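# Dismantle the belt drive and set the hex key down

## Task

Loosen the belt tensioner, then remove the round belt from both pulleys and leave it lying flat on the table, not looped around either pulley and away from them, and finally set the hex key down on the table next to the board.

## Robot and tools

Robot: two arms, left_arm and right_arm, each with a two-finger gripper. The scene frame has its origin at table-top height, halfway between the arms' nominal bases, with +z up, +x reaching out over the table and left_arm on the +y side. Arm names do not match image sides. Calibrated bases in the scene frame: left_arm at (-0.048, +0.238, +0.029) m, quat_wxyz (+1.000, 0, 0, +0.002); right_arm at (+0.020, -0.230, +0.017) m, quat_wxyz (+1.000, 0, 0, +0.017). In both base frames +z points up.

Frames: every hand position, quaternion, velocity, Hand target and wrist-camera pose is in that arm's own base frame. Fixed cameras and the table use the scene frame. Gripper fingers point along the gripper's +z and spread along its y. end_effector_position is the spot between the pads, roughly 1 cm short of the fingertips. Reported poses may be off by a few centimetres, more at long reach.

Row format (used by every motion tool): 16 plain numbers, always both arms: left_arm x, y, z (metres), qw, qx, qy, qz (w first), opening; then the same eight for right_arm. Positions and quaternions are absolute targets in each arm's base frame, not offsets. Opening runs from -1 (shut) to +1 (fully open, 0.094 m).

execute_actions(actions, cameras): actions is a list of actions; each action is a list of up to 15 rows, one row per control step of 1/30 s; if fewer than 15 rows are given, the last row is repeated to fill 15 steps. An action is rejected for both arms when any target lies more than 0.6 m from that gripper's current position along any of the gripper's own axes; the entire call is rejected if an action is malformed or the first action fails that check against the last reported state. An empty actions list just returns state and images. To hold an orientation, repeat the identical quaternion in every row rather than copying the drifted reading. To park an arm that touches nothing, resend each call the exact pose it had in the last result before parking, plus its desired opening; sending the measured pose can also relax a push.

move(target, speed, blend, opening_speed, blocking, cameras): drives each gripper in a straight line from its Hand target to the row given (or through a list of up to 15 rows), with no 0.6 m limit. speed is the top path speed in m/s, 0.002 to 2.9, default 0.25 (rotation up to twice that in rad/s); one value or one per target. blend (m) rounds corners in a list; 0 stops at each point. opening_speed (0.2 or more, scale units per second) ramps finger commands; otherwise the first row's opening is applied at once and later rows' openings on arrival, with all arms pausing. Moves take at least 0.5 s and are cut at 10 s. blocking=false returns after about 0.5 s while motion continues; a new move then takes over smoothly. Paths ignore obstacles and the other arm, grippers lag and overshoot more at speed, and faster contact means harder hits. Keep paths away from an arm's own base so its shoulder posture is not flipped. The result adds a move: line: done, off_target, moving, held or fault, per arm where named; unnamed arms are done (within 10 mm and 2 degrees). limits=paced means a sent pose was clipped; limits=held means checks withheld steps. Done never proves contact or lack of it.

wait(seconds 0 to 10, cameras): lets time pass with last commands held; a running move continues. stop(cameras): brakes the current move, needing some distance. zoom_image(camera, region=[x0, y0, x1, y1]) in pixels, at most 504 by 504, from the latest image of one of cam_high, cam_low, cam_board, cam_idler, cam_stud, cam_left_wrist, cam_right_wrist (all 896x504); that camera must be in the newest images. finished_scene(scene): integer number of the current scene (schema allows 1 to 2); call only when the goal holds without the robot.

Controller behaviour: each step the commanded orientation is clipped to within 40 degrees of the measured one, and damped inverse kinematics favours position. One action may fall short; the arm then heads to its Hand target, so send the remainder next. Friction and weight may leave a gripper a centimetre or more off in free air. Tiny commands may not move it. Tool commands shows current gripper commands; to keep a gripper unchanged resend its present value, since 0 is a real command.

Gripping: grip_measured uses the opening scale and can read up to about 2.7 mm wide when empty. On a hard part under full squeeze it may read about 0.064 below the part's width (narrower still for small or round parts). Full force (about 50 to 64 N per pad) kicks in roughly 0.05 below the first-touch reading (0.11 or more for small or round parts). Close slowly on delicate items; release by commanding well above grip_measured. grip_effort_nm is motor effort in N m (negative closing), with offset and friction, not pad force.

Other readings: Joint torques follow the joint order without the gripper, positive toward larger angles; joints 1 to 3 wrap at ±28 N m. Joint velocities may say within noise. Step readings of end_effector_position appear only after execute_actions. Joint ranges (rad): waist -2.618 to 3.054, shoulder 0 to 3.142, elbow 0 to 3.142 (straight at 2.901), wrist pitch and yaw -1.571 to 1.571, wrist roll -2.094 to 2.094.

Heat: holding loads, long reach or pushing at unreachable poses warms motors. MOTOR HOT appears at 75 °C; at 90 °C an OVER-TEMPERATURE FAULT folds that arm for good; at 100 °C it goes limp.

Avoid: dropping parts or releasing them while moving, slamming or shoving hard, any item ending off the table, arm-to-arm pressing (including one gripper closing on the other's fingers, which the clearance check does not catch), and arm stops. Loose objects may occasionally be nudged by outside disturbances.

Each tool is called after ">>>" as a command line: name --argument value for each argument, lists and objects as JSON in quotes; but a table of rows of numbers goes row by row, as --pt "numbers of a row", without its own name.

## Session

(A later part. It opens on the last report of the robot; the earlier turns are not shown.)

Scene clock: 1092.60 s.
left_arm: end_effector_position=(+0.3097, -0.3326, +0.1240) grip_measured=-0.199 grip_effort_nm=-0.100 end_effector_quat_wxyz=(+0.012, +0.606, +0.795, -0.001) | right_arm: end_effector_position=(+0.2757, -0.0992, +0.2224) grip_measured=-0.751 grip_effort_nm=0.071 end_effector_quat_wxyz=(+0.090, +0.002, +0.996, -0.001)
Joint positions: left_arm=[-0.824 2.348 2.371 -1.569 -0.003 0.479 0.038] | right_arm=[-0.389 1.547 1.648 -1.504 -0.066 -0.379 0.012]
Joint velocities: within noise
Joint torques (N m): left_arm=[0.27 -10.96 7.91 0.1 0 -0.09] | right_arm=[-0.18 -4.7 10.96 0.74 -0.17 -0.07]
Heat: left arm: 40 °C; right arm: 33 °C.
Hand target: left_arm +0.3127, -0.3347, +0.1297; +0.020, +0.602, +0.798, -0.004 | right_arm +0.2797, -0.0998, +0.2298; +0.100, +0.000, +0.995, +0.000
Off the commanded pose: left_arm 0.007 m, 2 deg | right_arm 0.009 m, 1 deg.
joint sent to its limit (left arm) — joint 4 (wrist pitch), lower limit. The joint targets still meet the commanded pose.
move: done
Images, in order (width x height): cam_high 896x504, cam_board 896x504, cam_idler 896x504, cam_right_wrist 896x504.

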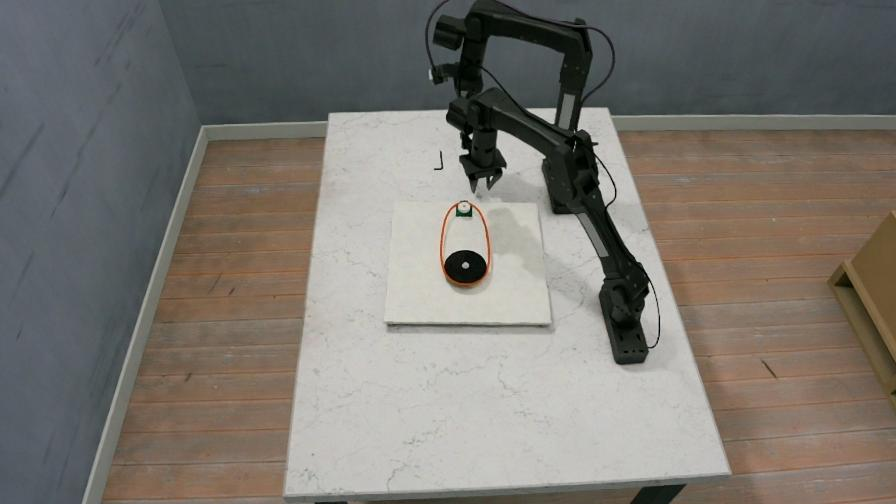

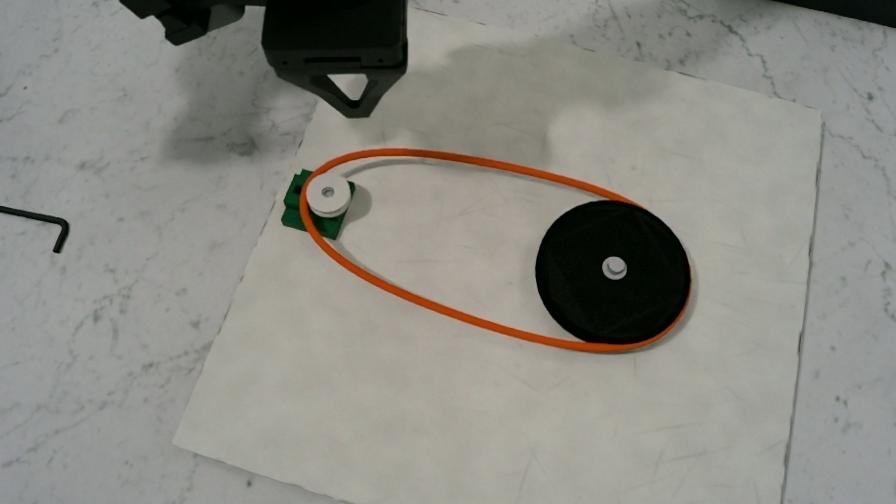

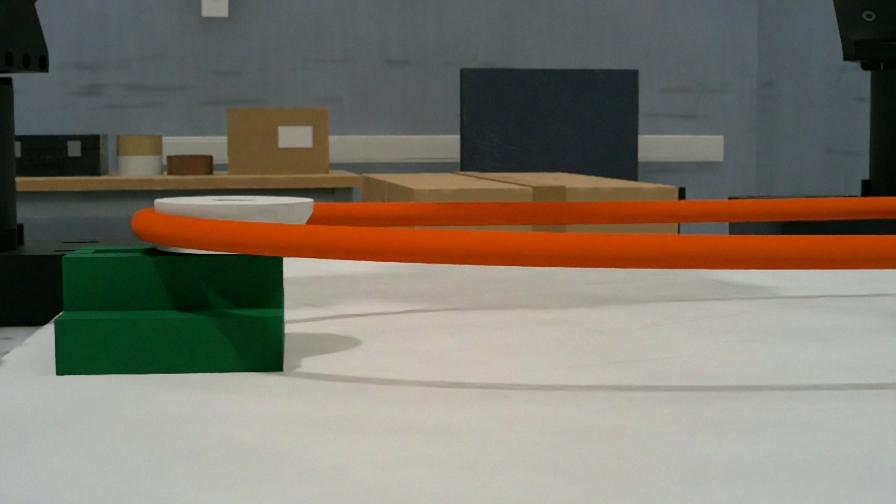

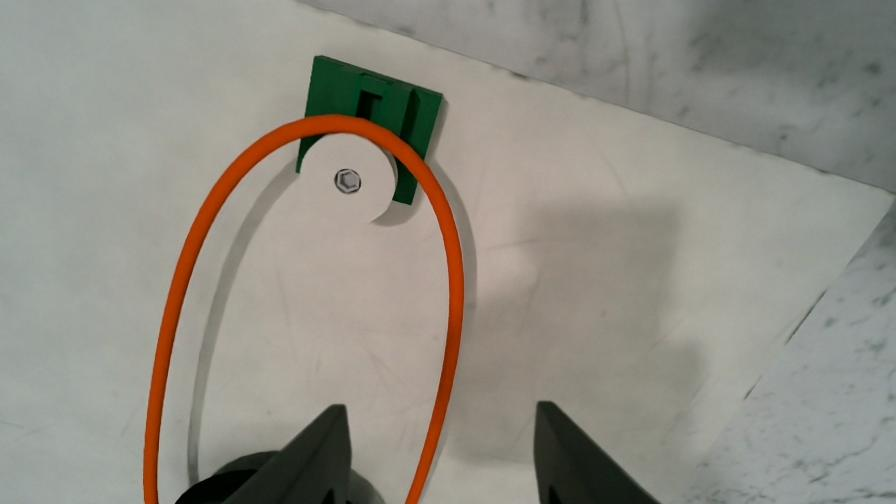

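>>> move --target '[0.308,-0.3355,0.036,0,0.602,0.799,0,-0.2,0.2798,-0.0999,0.2299,0.1,0,0.995,0,-0.75]' --speed 0.12 --cameras '["cam_board","cam_right_wrist","cam_idler"]'

Scene clock: 1101.23 s.
left_arm: end_effector_position=(+0.3109, -0.3339, +0.0390) grip_measured=-0.199 grip_effort_nm=-0.105 end_effector_quat_wxyz=(+0.000, +0.603, +0.798, +0.001) | right_arm: end_effector_position=(+0.2757, -0.0992, +0.2224) grip_measured=-0.751 grip_effort_nm=0.066 end_effector_quat_wxyz=(+0.090, +0.002, +0.996, -0.001)
Joint positions: left_arm=[-0.824 2.348 2.031 -1.254 -0.003 0.47 0.038] | right_arm=[-0.389 1.547 1.648 -1.504 -0.066 -0.379 0.012]
Joint velocities: within noise
Joint torques (N m): left_arm=[-0.44 -11.75 4.19 0.28 -0.04 -0.11] | right_arm=[-0.18 -4.68 10.99 0.74 -0.16 -0.05]
Heat: left arm: 38 °C; right arm: 33 °C.
Hand target: left_arm +0.3080, -0.3355, +0.0360; +0.000, +0.602, +0.799, +0.000 | right_arm +0.2797, -0.0998, +0.2298; +0.100, +0.000, +0.995, +0.000
Off the commanded pose: left_arm 0.004 m, 0 deg | right_arm 0.009 m, 1 deg.
move: done
Images, in order (width x height): cam_board 896x504, cam_idler 896x504, cam_right_wrist 896x504.

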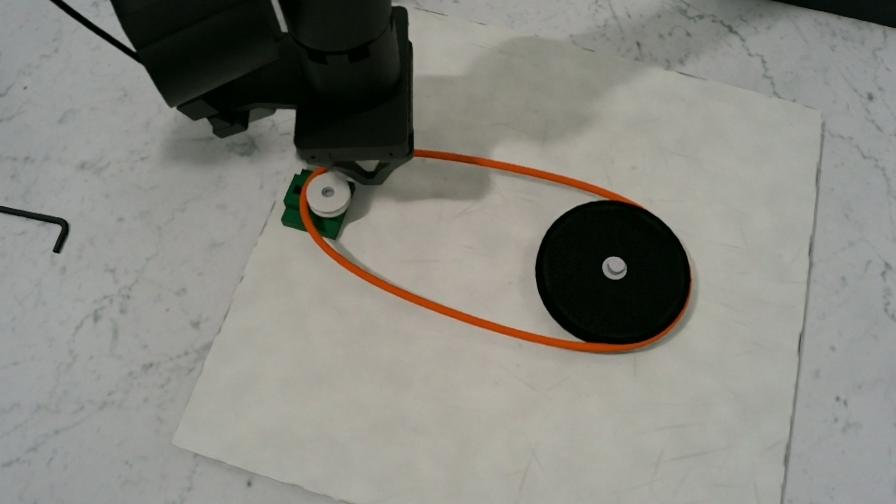

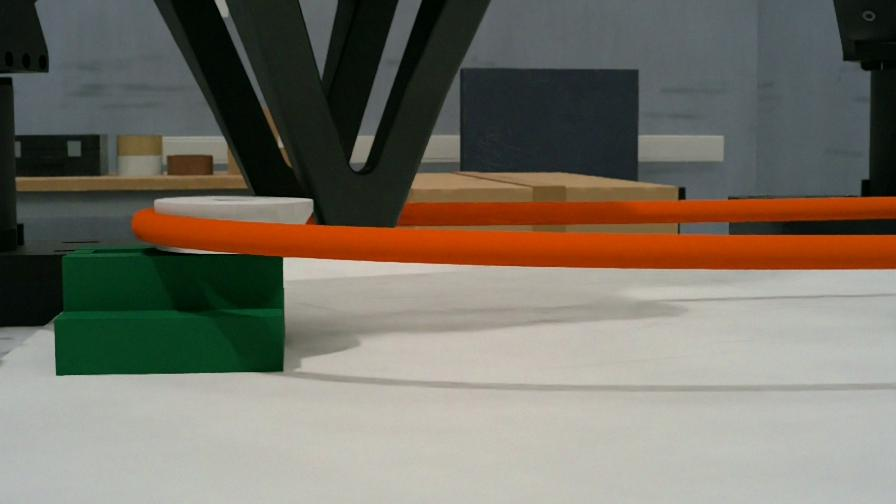

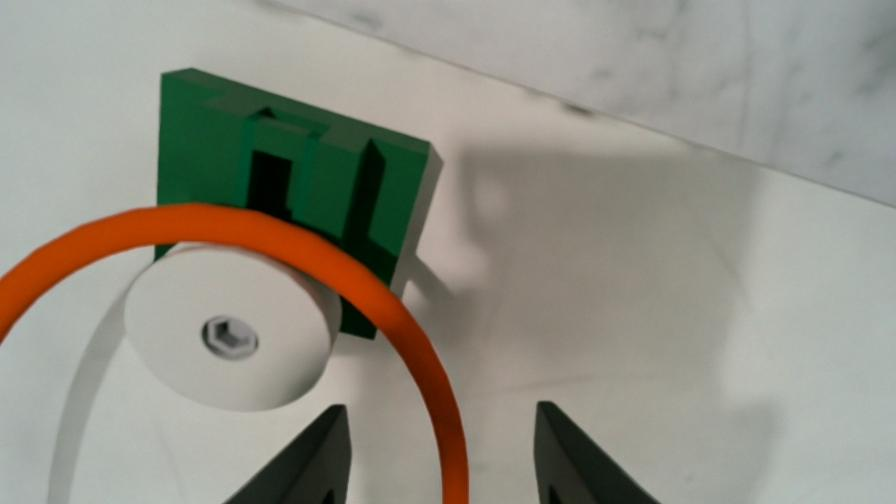

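>>> move --pt "0.3065 -0.330 0.024 0 0.602 0.799 0 -0.3 0.2798 -0.0999 0.2299 0.1 0 0.995 0 -0.75" --pt "0.3065 -0.330 0.024 0 0.602 0.799 0 -0.96 0.2798 -0.0999 0.2299 0.1 0 0.995 0 -0.75" --speed 0.1 --opening_speed 0.6 --cameras '["cam_idler","cam_right_wrist"]'

Scene clock: 1114.77 s.
left_arm: end_effector_position=(+0.3071, -0.3297, +0.0198) grip_measured=-0.925 grip_effort_nm=-1.018 end_effector_quat_wxyz=(-0.007, +0.603, +0.798, +0.003) | right_arm: end_effector_position=(+0.2757, -0.0992, +0.2224) grip_measured=-0.751 grip_effort_nm=0.066 end_effector_quat_wxyz=(+0.090, +0.002, +0.996, -0.001)
Joint positions: left_arm=[-0.824 2.348 1.954 -1.192 -0.003 0.47 0.004] | right_arm=[-0.389 1.547 1.648 -1.504 -0.066 -0.379 0.012]
Joint velocities: within noise
Joint torques (N m): left_arm=[-0.13 -12.93 4.12 0.31 -0.01 -0.06] | right_arm=[-0.16 -4.63 11 0.72 -0.18 -0.06]
Heat: left arm: 37 °C; right arm: 33 °C.
Hand target: left_arm +0.3065, -0.3300, +0.0239; +0.000, +0.602, +0.799, +0.000 | right_arm +0.2797, -0.0998, +0.2298; +0.100, +0.000, +0.995, +0.000
Off the commanded pose: left_arm 0.004 m, 1 deg | right_arm 0.009 m, 1 deg.
move: done
Images, in order (width x height): cam_idler 896x504, cam_right_wrist 896x504.

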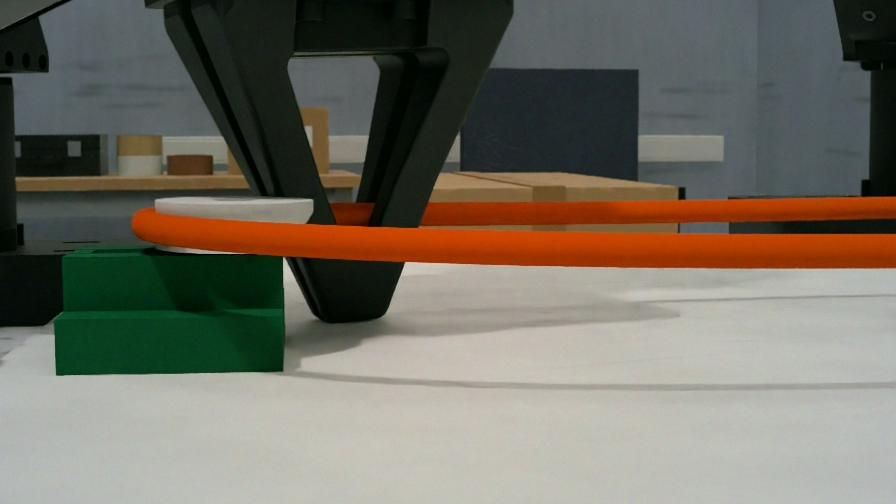

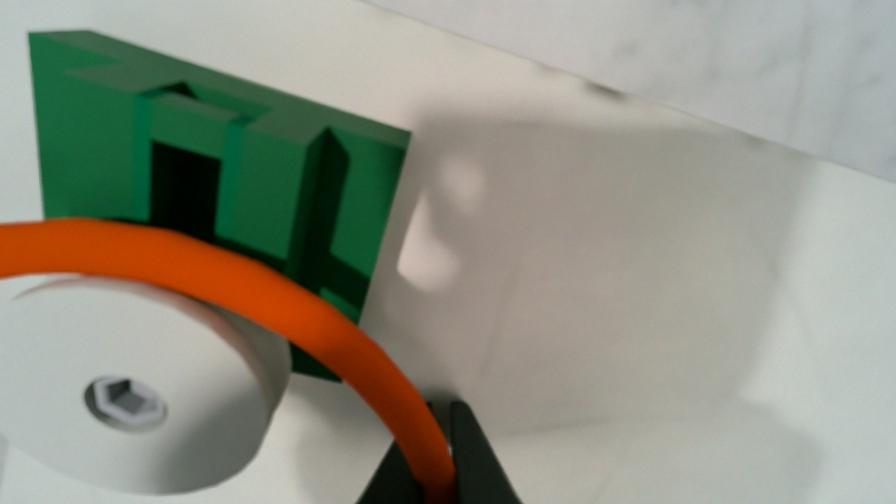

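>>> move --pt "0.3065 -0.345 0.045 0 0.602 0.799 0 -0.96 0.2798 -0.0999 0.2299 0.1 0 0.995 0 -0.75" --pt "0.315 -0.345 0.11 0 0.602 0.799 0 -0.96 0.2798 -0.0999 0.2299 0.1 0 0.995 0 -0.75" --speed 0.08 --cameras '["cam_board","cam_idler","cam_stud","cam_right_wrist"]'

Scene clock: 1124.70 s.
left_arm: end_effector_position=(+0.3112, -0.3304, +0.1047) grip_measured=-0.927 grip_effort_nm=-1.062 end_effector_quat_wxyz=(-0.014, +0.597, +0.802, +0.015) | right_arm: end_effector_position=(+0.2757, -0.0992, +0.2224) grip_measured=-0.751 grip_effort_nm=0.071 end_effector_quat_wxyz=(+0.090, +0.002, +0.996, -0.001)
Joint positions: left_arm=[-0.827 2.414 2.409 -1.599 -0.024 0.453 0.003] | right_arm=[-0.389 1.547 1.648 -1.504 -0.066 -0.379 0.012]
Joint velocities: within noise
Joint torques (N m): left_arm=[-0.57 -10.93 8.72 0.36 0.2 0.06] | right_arm=[-0.14 -4.64 11.03 0.74 -0.2 -0.06]
Heat: left arm: 37 °C; right arm: 33 °C.
Hand target: left_arm +0.3146, -0.3445, +0.1098; +0.008, +0.602, +0.798, -0.001 | right_arm +0.2797, -0.0998, +0.2298; +0.100, +0.000, +0.995, +0.000
Off the commanded pose: left_arm 0.016 m, 2 deg | right_arm 0.009 m, 1 deg.
joint read past its limit (left arm) — joint 4 (wrist pitch), lower limit.
joint sent to its limit (left arm) — joint 4 (wrist pitch), lower limit. The joint targets still meet the commanded pose.
move: off_target (left_arm)
Images, in order (width x height): cam_board 896x504, cam_idler 896x504, cam_stud 896x504, cam_right_wrist 896x504.

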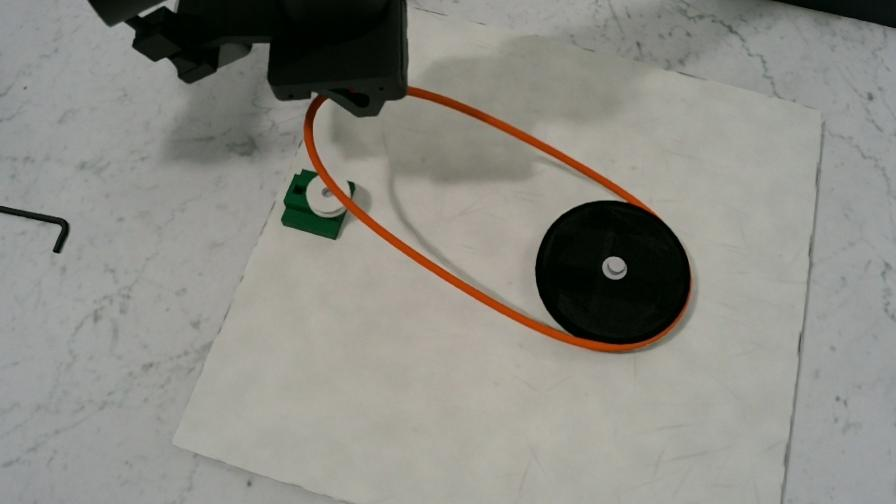

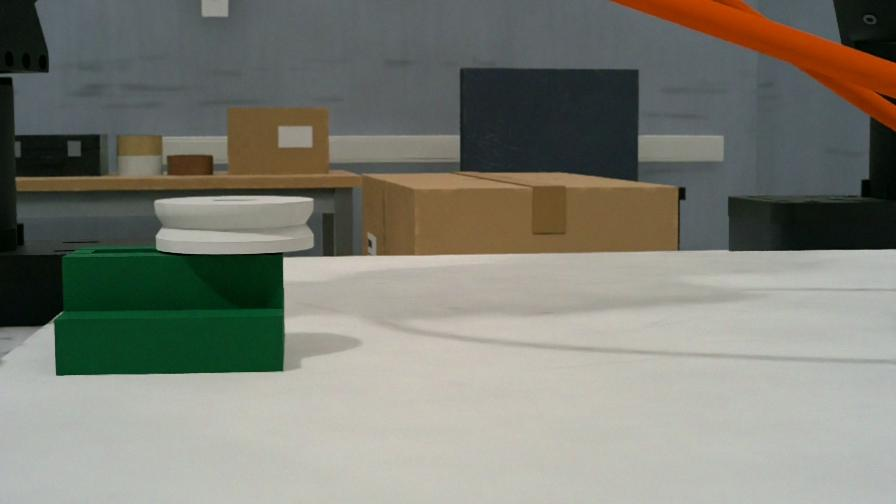

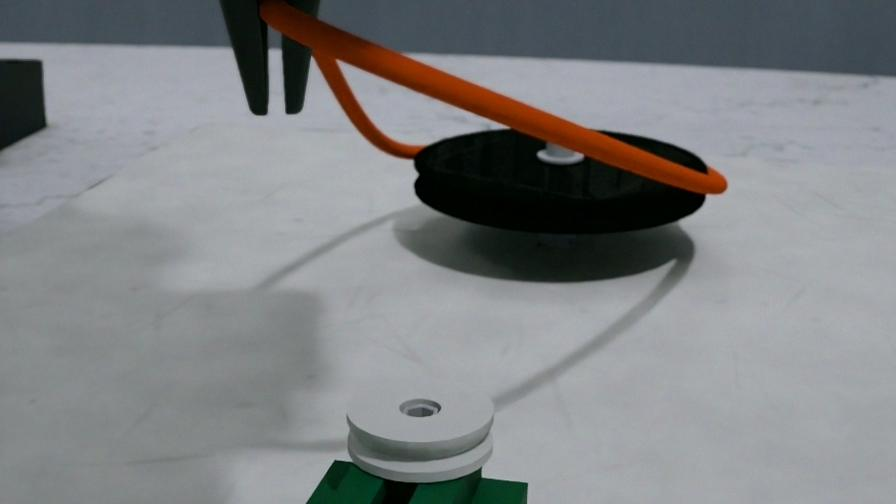

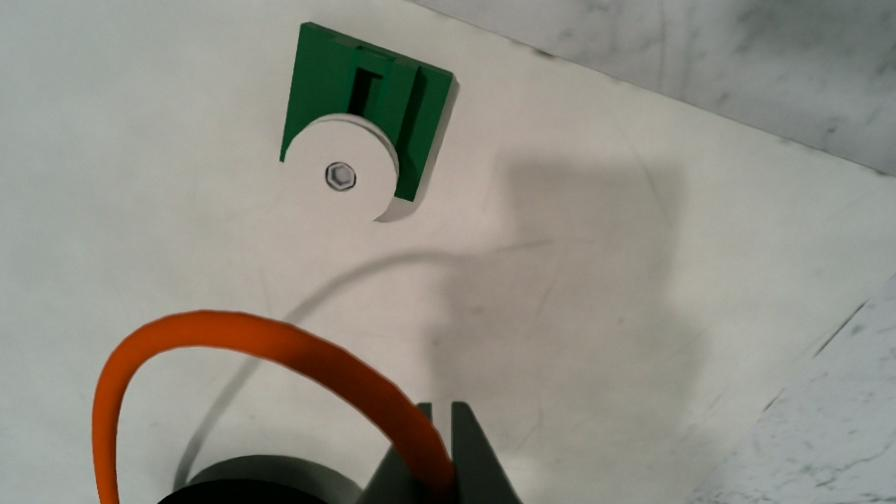

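>>> move --pt "0.33 -0.23 0.17 0.26 0.47 0.83 -0.148 -0.96 0.2798 -0.0999 0.2299 0.1 0 0.995 0 -0.75" --pt "0.37 -0.08 0.2 0.291 0.231 0.925 -0.073 -0.96 0.2798 -0.0999 0.2299 0.1 0 0.995 0 -0.75" --speed 0.1 --cameras '["cam_high","cam_low","cam_board","cam_stud","cam_right_wrist"]'

Scene clock: 1141.30 s.
left_arm: end_effector_position=(+0.3711, -0.0823, +0.1865) grip_measured=-0.927 grip_effort_nm=-1.062 end_effector_quat_wxyz=(+0.276, +0.237, +0.928, -0.075) | right_arm: end_effector_position=(+0.2756, -0.0992, +0.2224) grip_measured=-0.751 grip_effort_nm=0.071 end_effector_quat_wxyz=(+0.090, +0.002, +0.996, -0.001)
Joint positions: left_arm=[-0.122 1.494 1.309 -0.84 0.212 0.319 0.003] | right_arm=[-0.389 1.547 1.648 -1.504 -0.066 -0.379 0.012]
Joint velocities: within noise
Joint torques (N m): left_arm=[0.39 -8.1 6.97 1.07 0.07 -0.09] | right_arm=[-0.18 -4.64 11.02 0.73 -0.17 -0.05]
Heat: left arm: 36 °C; right arm: 34 °C.
Hand target: left_arm +0.3699, -0.0801, +0.1999; +0.291, +0.231, +0.925, -0.073 | right_arm +0.2796, -0.0998, +0.2298; +0.100, +0.000, +0.995, +0.000
Off the commanded pose: left_arm 0.014 m, 2 deg | right_arm 0.009 m, 1 deg.
move: off_target (left_arm)
Images, in order (width x height): cam_high 896x504, cam_low 896x504, cam_board 896x504, cam_stud 896x504, cam_right_wrist 896x504.

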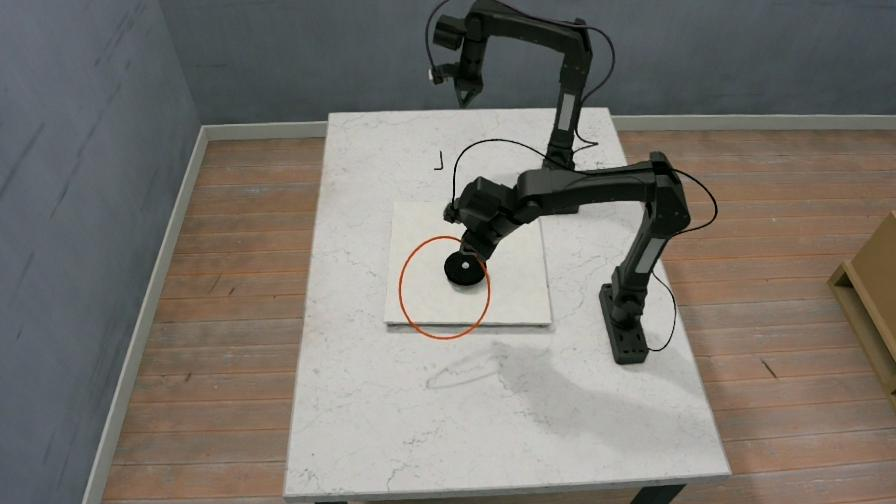

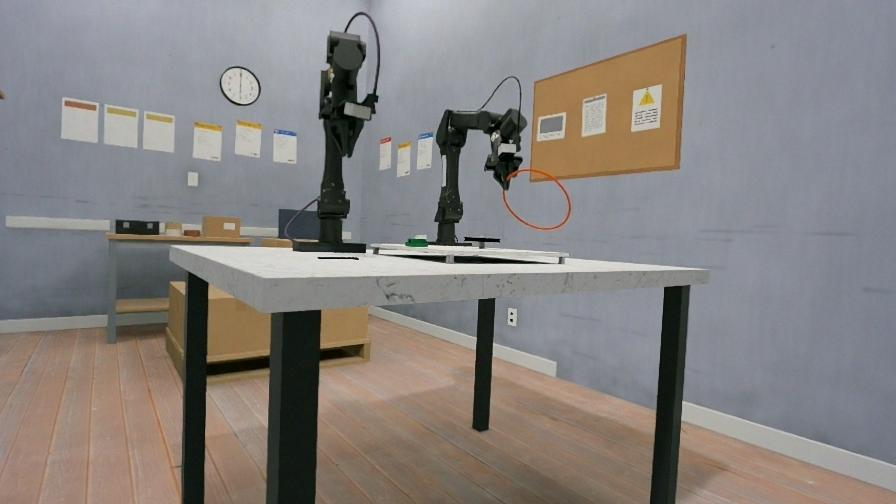

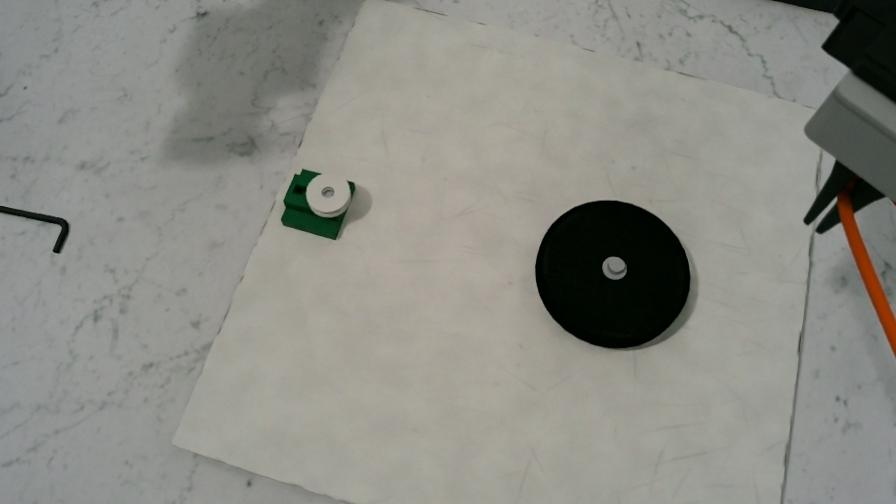

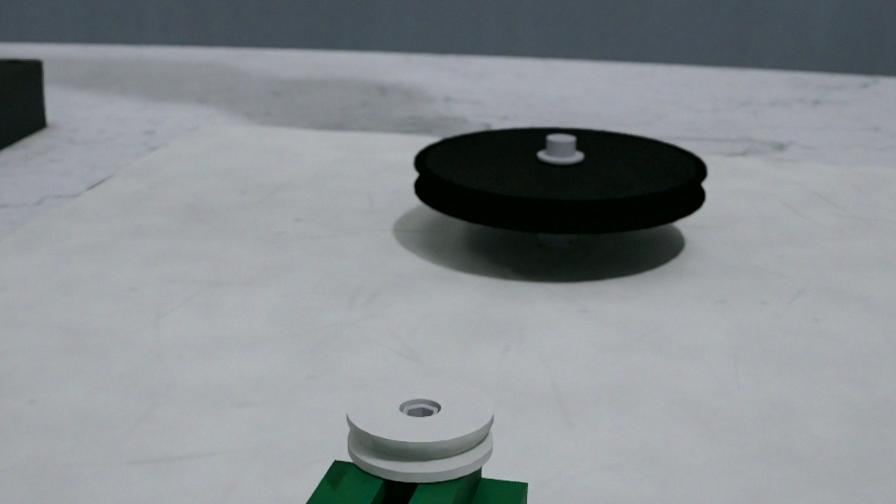

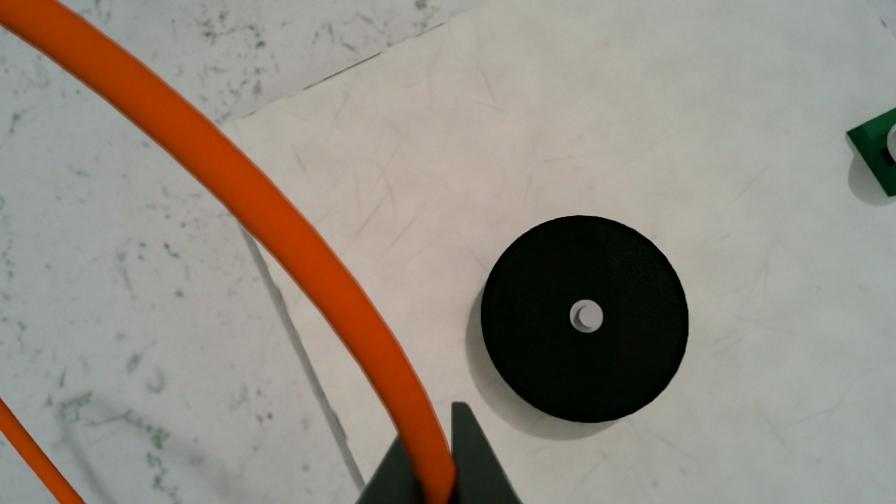

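>>> move --pt "0.36 0.08 0.2 0.30 0.12 0.945 -0.04 -0.96 0.2798 -0.0999 0.2299 0.1 0 0.995 0 -0.75" --pt "0.36 0.09 0.12 0.09 0.08 0.992 -0.01 -0.96 0.2798 -0.0999 0.2299 0.1 0 0.995 0 -0.75" --speed 0.15 --cameras '["cam_high","cam_low","cam_right_wrist"]'

Scene clock: 1155.77 s.
left_arm: end_effector_position=(+0.3514, +0.0889, +0.1109) grip_measured=-0.927 grip_effort_nm=-1.053 end_effector_quat_wxyz=(+0.080, +0.082, +0.993, -0.015) | right_arm: end_effector_position=(+0.2756, -0.0992, +0.2224) grip_measured=-0.751 grip_effort_nm=0.066 end_effector_quat_wxyz=(+0.090, +0.002, +0.996, -0.001)
Joint positions: left_arm=[0.287 1.786 1.466 -1.111 0.086 0.446 0.003] | right_arm=[-0.389 1.547 1.648 -1.504 -0.066 -0.379 0.012]
Joint velocities: within noise
Joint torques (N m): left_arm=[-0.5 -7.08 8.88 0.39 -0.07 -0.11] | right_arm=[-0.17 -4.63 11 0.73 -0.15 -0.05]
Heat: left arm: 36 °C; right arm: 34 °C.
Hand target: left_arm +0.3597, +0.0898, +0.1199; +0.090, +0.080, +0.993, -0.010 | right_arm +0.2796, -0.0998, +0.2298; +0.100, +0.000, +0.995, +0.000
Off the commanded pose: left_arm 0.013 m, 1 deg | right_arm 0.009 m, 1 deg.
move: off_target (left_arm)
Images, in order (width x height): cam_high 896x504, cam_low 896x504, cam_right_wrist 896x504.

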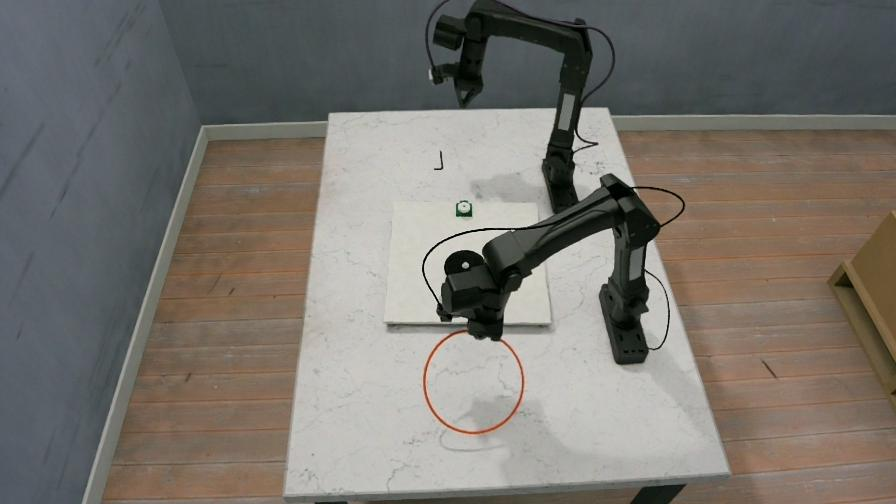

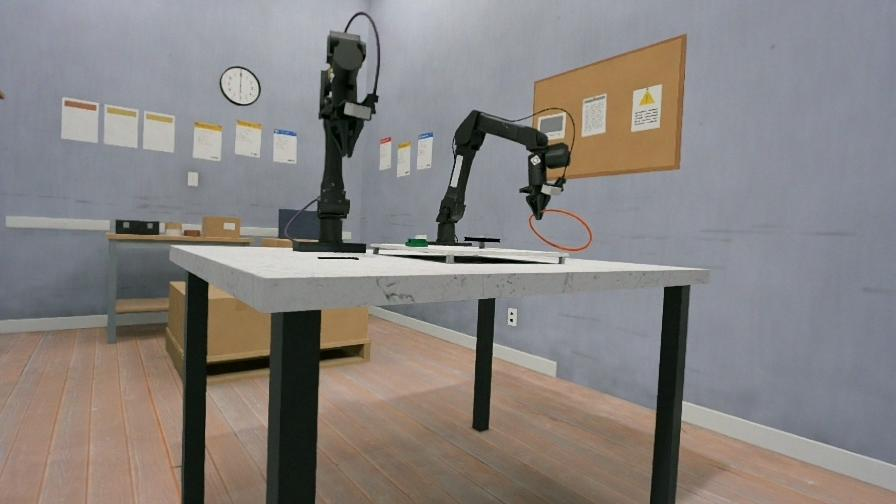

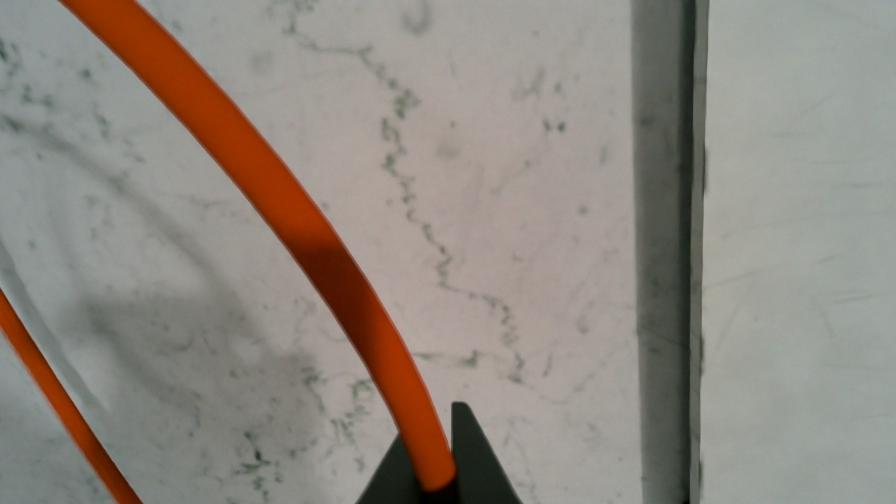

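Lowering to the table, then releasing slowly.

>>> move --pt "0.36 0.1 0.03 0 0.08 0.997 0 -0.96 0.2798 -0.0999 0.2299 0.1 0 0.995 0 -0.75" --pt "0.36 0.1 -0.022 0 0.08 0.997 0 -0.96 0.2798 -0.0999 0.2299 0.1 0 0.995 0 -0.75" --speed '[0.12,0.06]' --cameras '["cam_high","cam_low","cam_right_wrist"]'

Scene clock: 1162.67 s.
left_arm: end_effector_position=(+0.3608, +0.1020, -0.0119) grip_measured=-0.927 grip_effort_nm=-1.062 end_effector_quat_wxyz=(+0.003, +0.081, +0.997, -0.001) | right_arm: end_effector_position=(+0.2756, -0.0992, +0.2224) grip_measured=-0.751 grip_effort_nm=0.071 end_effector_quat_wxyz=(+0.090, +0.002, +0.996, -0.001)
Joint positions: left_arm=[0.275 2.078 1.374 -0.862 0.004 0.438 0.003] | right_arm=[-0.389 1.547 1.648 -1.504 -0.066 -0.379 0.012]
Joint velocities: within noise
Joint torques (N m): left_arm=[-0.75 -8.14 3.73 0.53 -0.13 -0.07] | right_arm=[-0.21 -4.63 11.08 0.74 -0.17 -0.05]
Heat: left arm: 35 °C; right arm: 34 °C.
Hand target: left_arm +0.3598, +0.1000, -0.0217; +0.000, +0.080, +0.997, +0.000 | right_arm +0.2796, -0.0998, +0.2298; +0.100, +0.000, +0.995, +0.000
Off the commanded pose: left_arm 0.010 m, 0 deg | right_arm 0.009 m, 1 deg.
move: done
Images, in order (width x height): cam_high 896x504, cam_low 896x504, cam_right_wrist 896x504.

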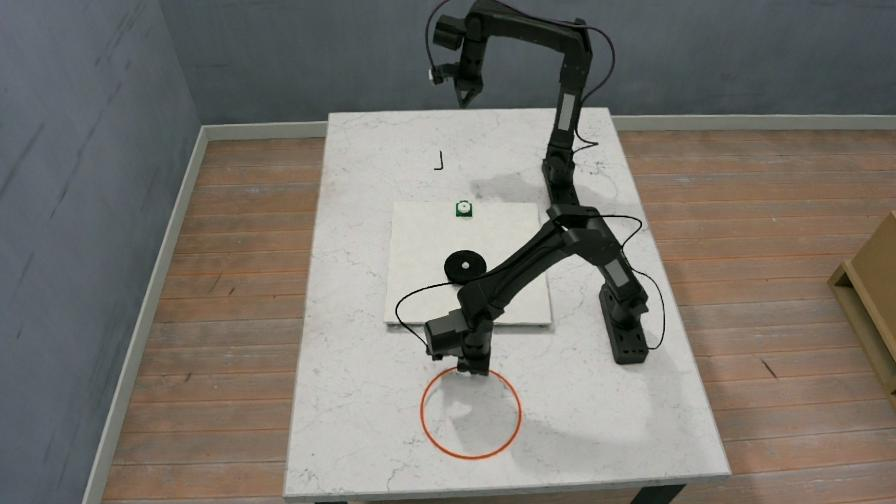

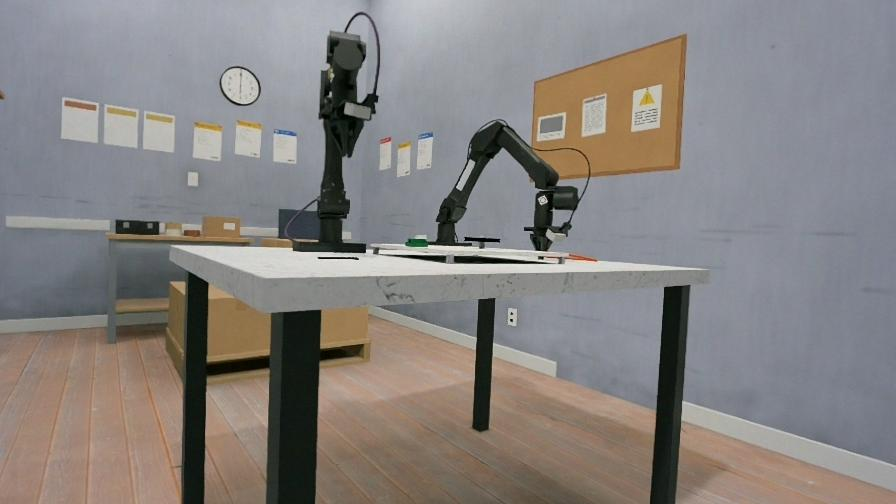

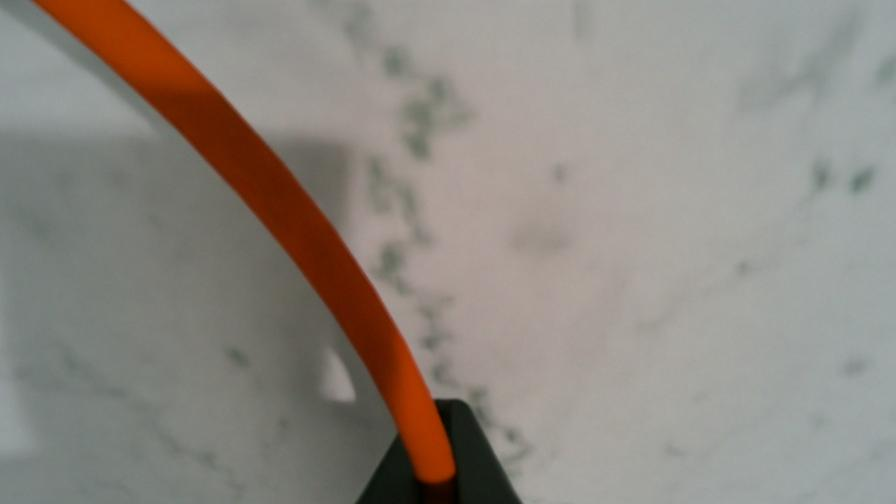

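>>> move --pt "0.36 0.1 -0.018 0 0.08 0.997 0 -0.5 0.2798 -0.0999 0.2299 0.1 0 0.995 0 -0.75" --speed 0.06 --opening_speed 0.3 --cameras '[]'

>>> move --pt "0.355 0.1 0.08 0 0.08 0.997 0 -0.5 0.2798 -0.0999 0.2299 0.1 0 0.995 0 -0.75" --pt "0.25 0.05 0.22 0.2 0.08 0.976 0 -0.5 0.2798 -0.0999 0.2299 0.1 0 0.995 0 -0.75" --speed '[0.08,0.25]' --cameras '["cam_high","cam_low","cam_right_wrist"]'

>>> zoom_image --camera "cam_low" --region '[480, 200, 680, 290]'

Scene clock: 1174.30 s.
left_arm: end_effector_position=(+0.3619, +0.1055, -0.0119) grip_measured=-0.502 grip_effort_nm=0.056 end_effector_quat_wxyz=(+0.004, +0.081, +0.997, +0.009) | right_arm: end_effector_position=(+0.2756, -0.0992, +0.2224) grip_measured=-0.751 grip_effort_nm=0.071 end_effector_quat_wxyz=(+0.090, +0.002, +0.996, -0.001)
Joint positions: left_arm=[0.275 2.078 1.374 -0.854 -0.013 0.437 0.023] | right_arm=[-0.389 1.547 1.648 -1.504 -0.066 -0.379 0.012]
Joint velocities: within noise
Joint torques (N m): left_arm=[-0.61 -8.65 4.34 0.3 0.13 -0.11] | right_arm=[-0.18 -4.68 10.95 0.73 -0.19 -0.08]
Heat: left arm: 34 °C; right arm: 34 °C.
Hand target: left_arm +0.3599, +0.1000, -0.0178; +0.000, +0.080, +0.997, +0.000 | right_arm +0.2796, -0.0998, +0.2298; +0.100, +0.000, +0.995, +0.000
Off the commanded pose: left_arm 0.008 m, 1 deg | right_arm 0.009 m, 1 deg.
move: done
No camera images: "cameras" was empty.

Scene clock: 1177.03 s.
left_arm: end_effector_position=(+0.2539, +0.0514, +0.2243) grip_measured=-0.501 grip_effort_nm=0.042 end_effector_quat_wxyz=(+0.208, +0.086, +0.974, +0.009) | right_arm: end_effector_position=(+0.2756, -0.0992, +0.2224) grip_measured=-0.751 grip_effort_nm=0.071 end_effector_quat_wxyz=(+0.090, +0.002, +0.996, -0.001)
Joint positions: left_arm=[0.287 1.204 1.314 -1.282 0.133 0.437 0.023] | right_arm=[-0.389 1.547 1.648 -1.504 -0.066 -0.379 0.012]
Joint velocities: within noise
Joint torques (N m): left_arm=[0.62 -3.23 4.96 0.73 0.15 -0.11] | right_arm=[-0.14 -4.62 10.95 0.74 -0.17 -0.05]
Heat: left arm: 34 °C; right arm: 34 °C.
Hand target: left_arm +0.2501, +0.0500, +0.2202; +0.200, +0.080, +0.976, +0.000 | right_arm +0.2796, -0.0998, +0.2298; +0.100, +0.000, +0.995, +0.000
Off the commanded pose: left_arm 0.006 m, 2 deg | right_arm 0.009 m, 1 deg.
move: done
Images, in order (width x height): cam_high 896x504, cam_low 896x504, cam_right_wrist 896x504.

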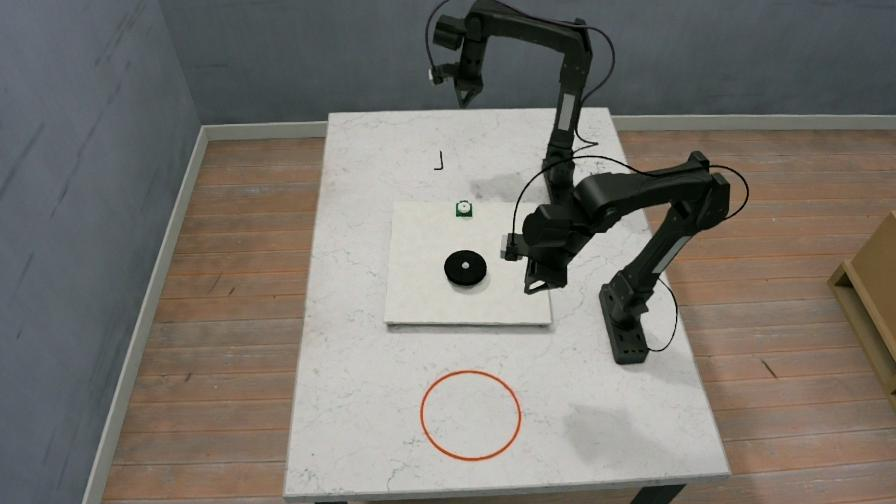

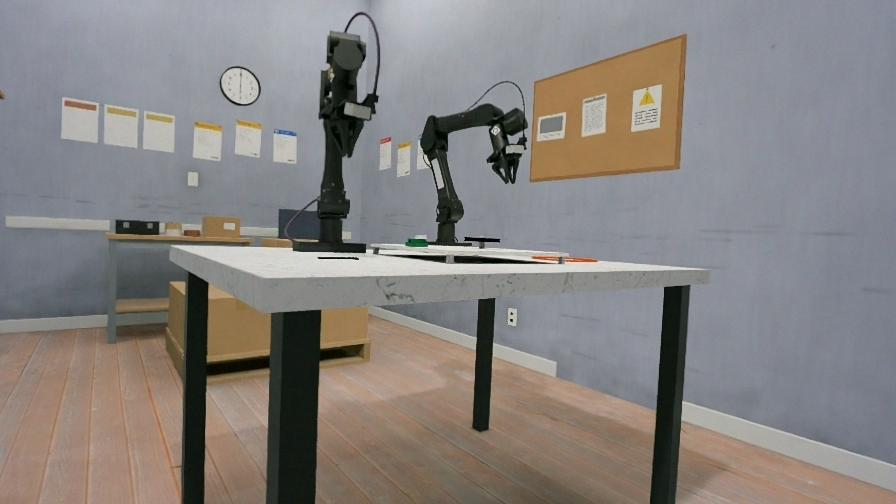

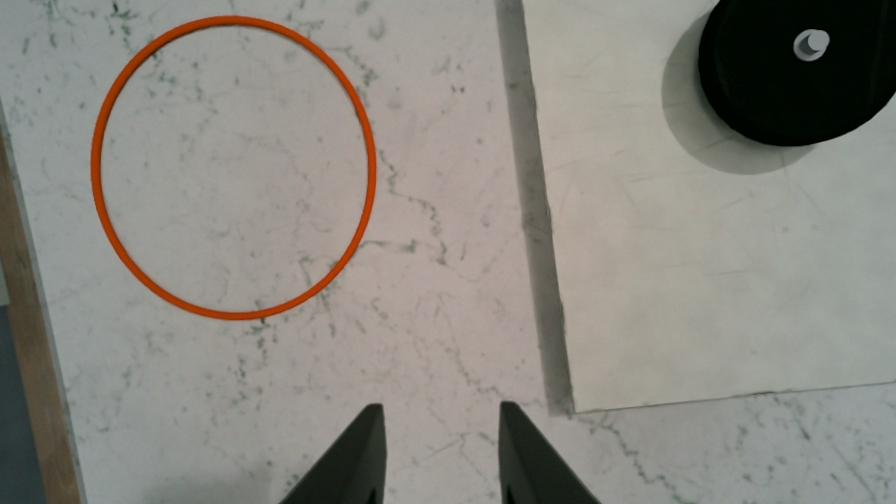

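Scaled by 2.520 from the camera's 896x504 image, which has a finer 1280x720 frame.

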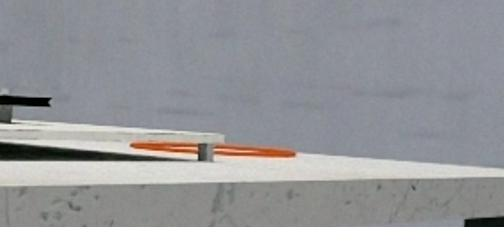

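Everything is in place: tensioner released, belt flat on the table, key flat beside the board.

>>> finished_scene --scene 1

The scene is finished: the task was done.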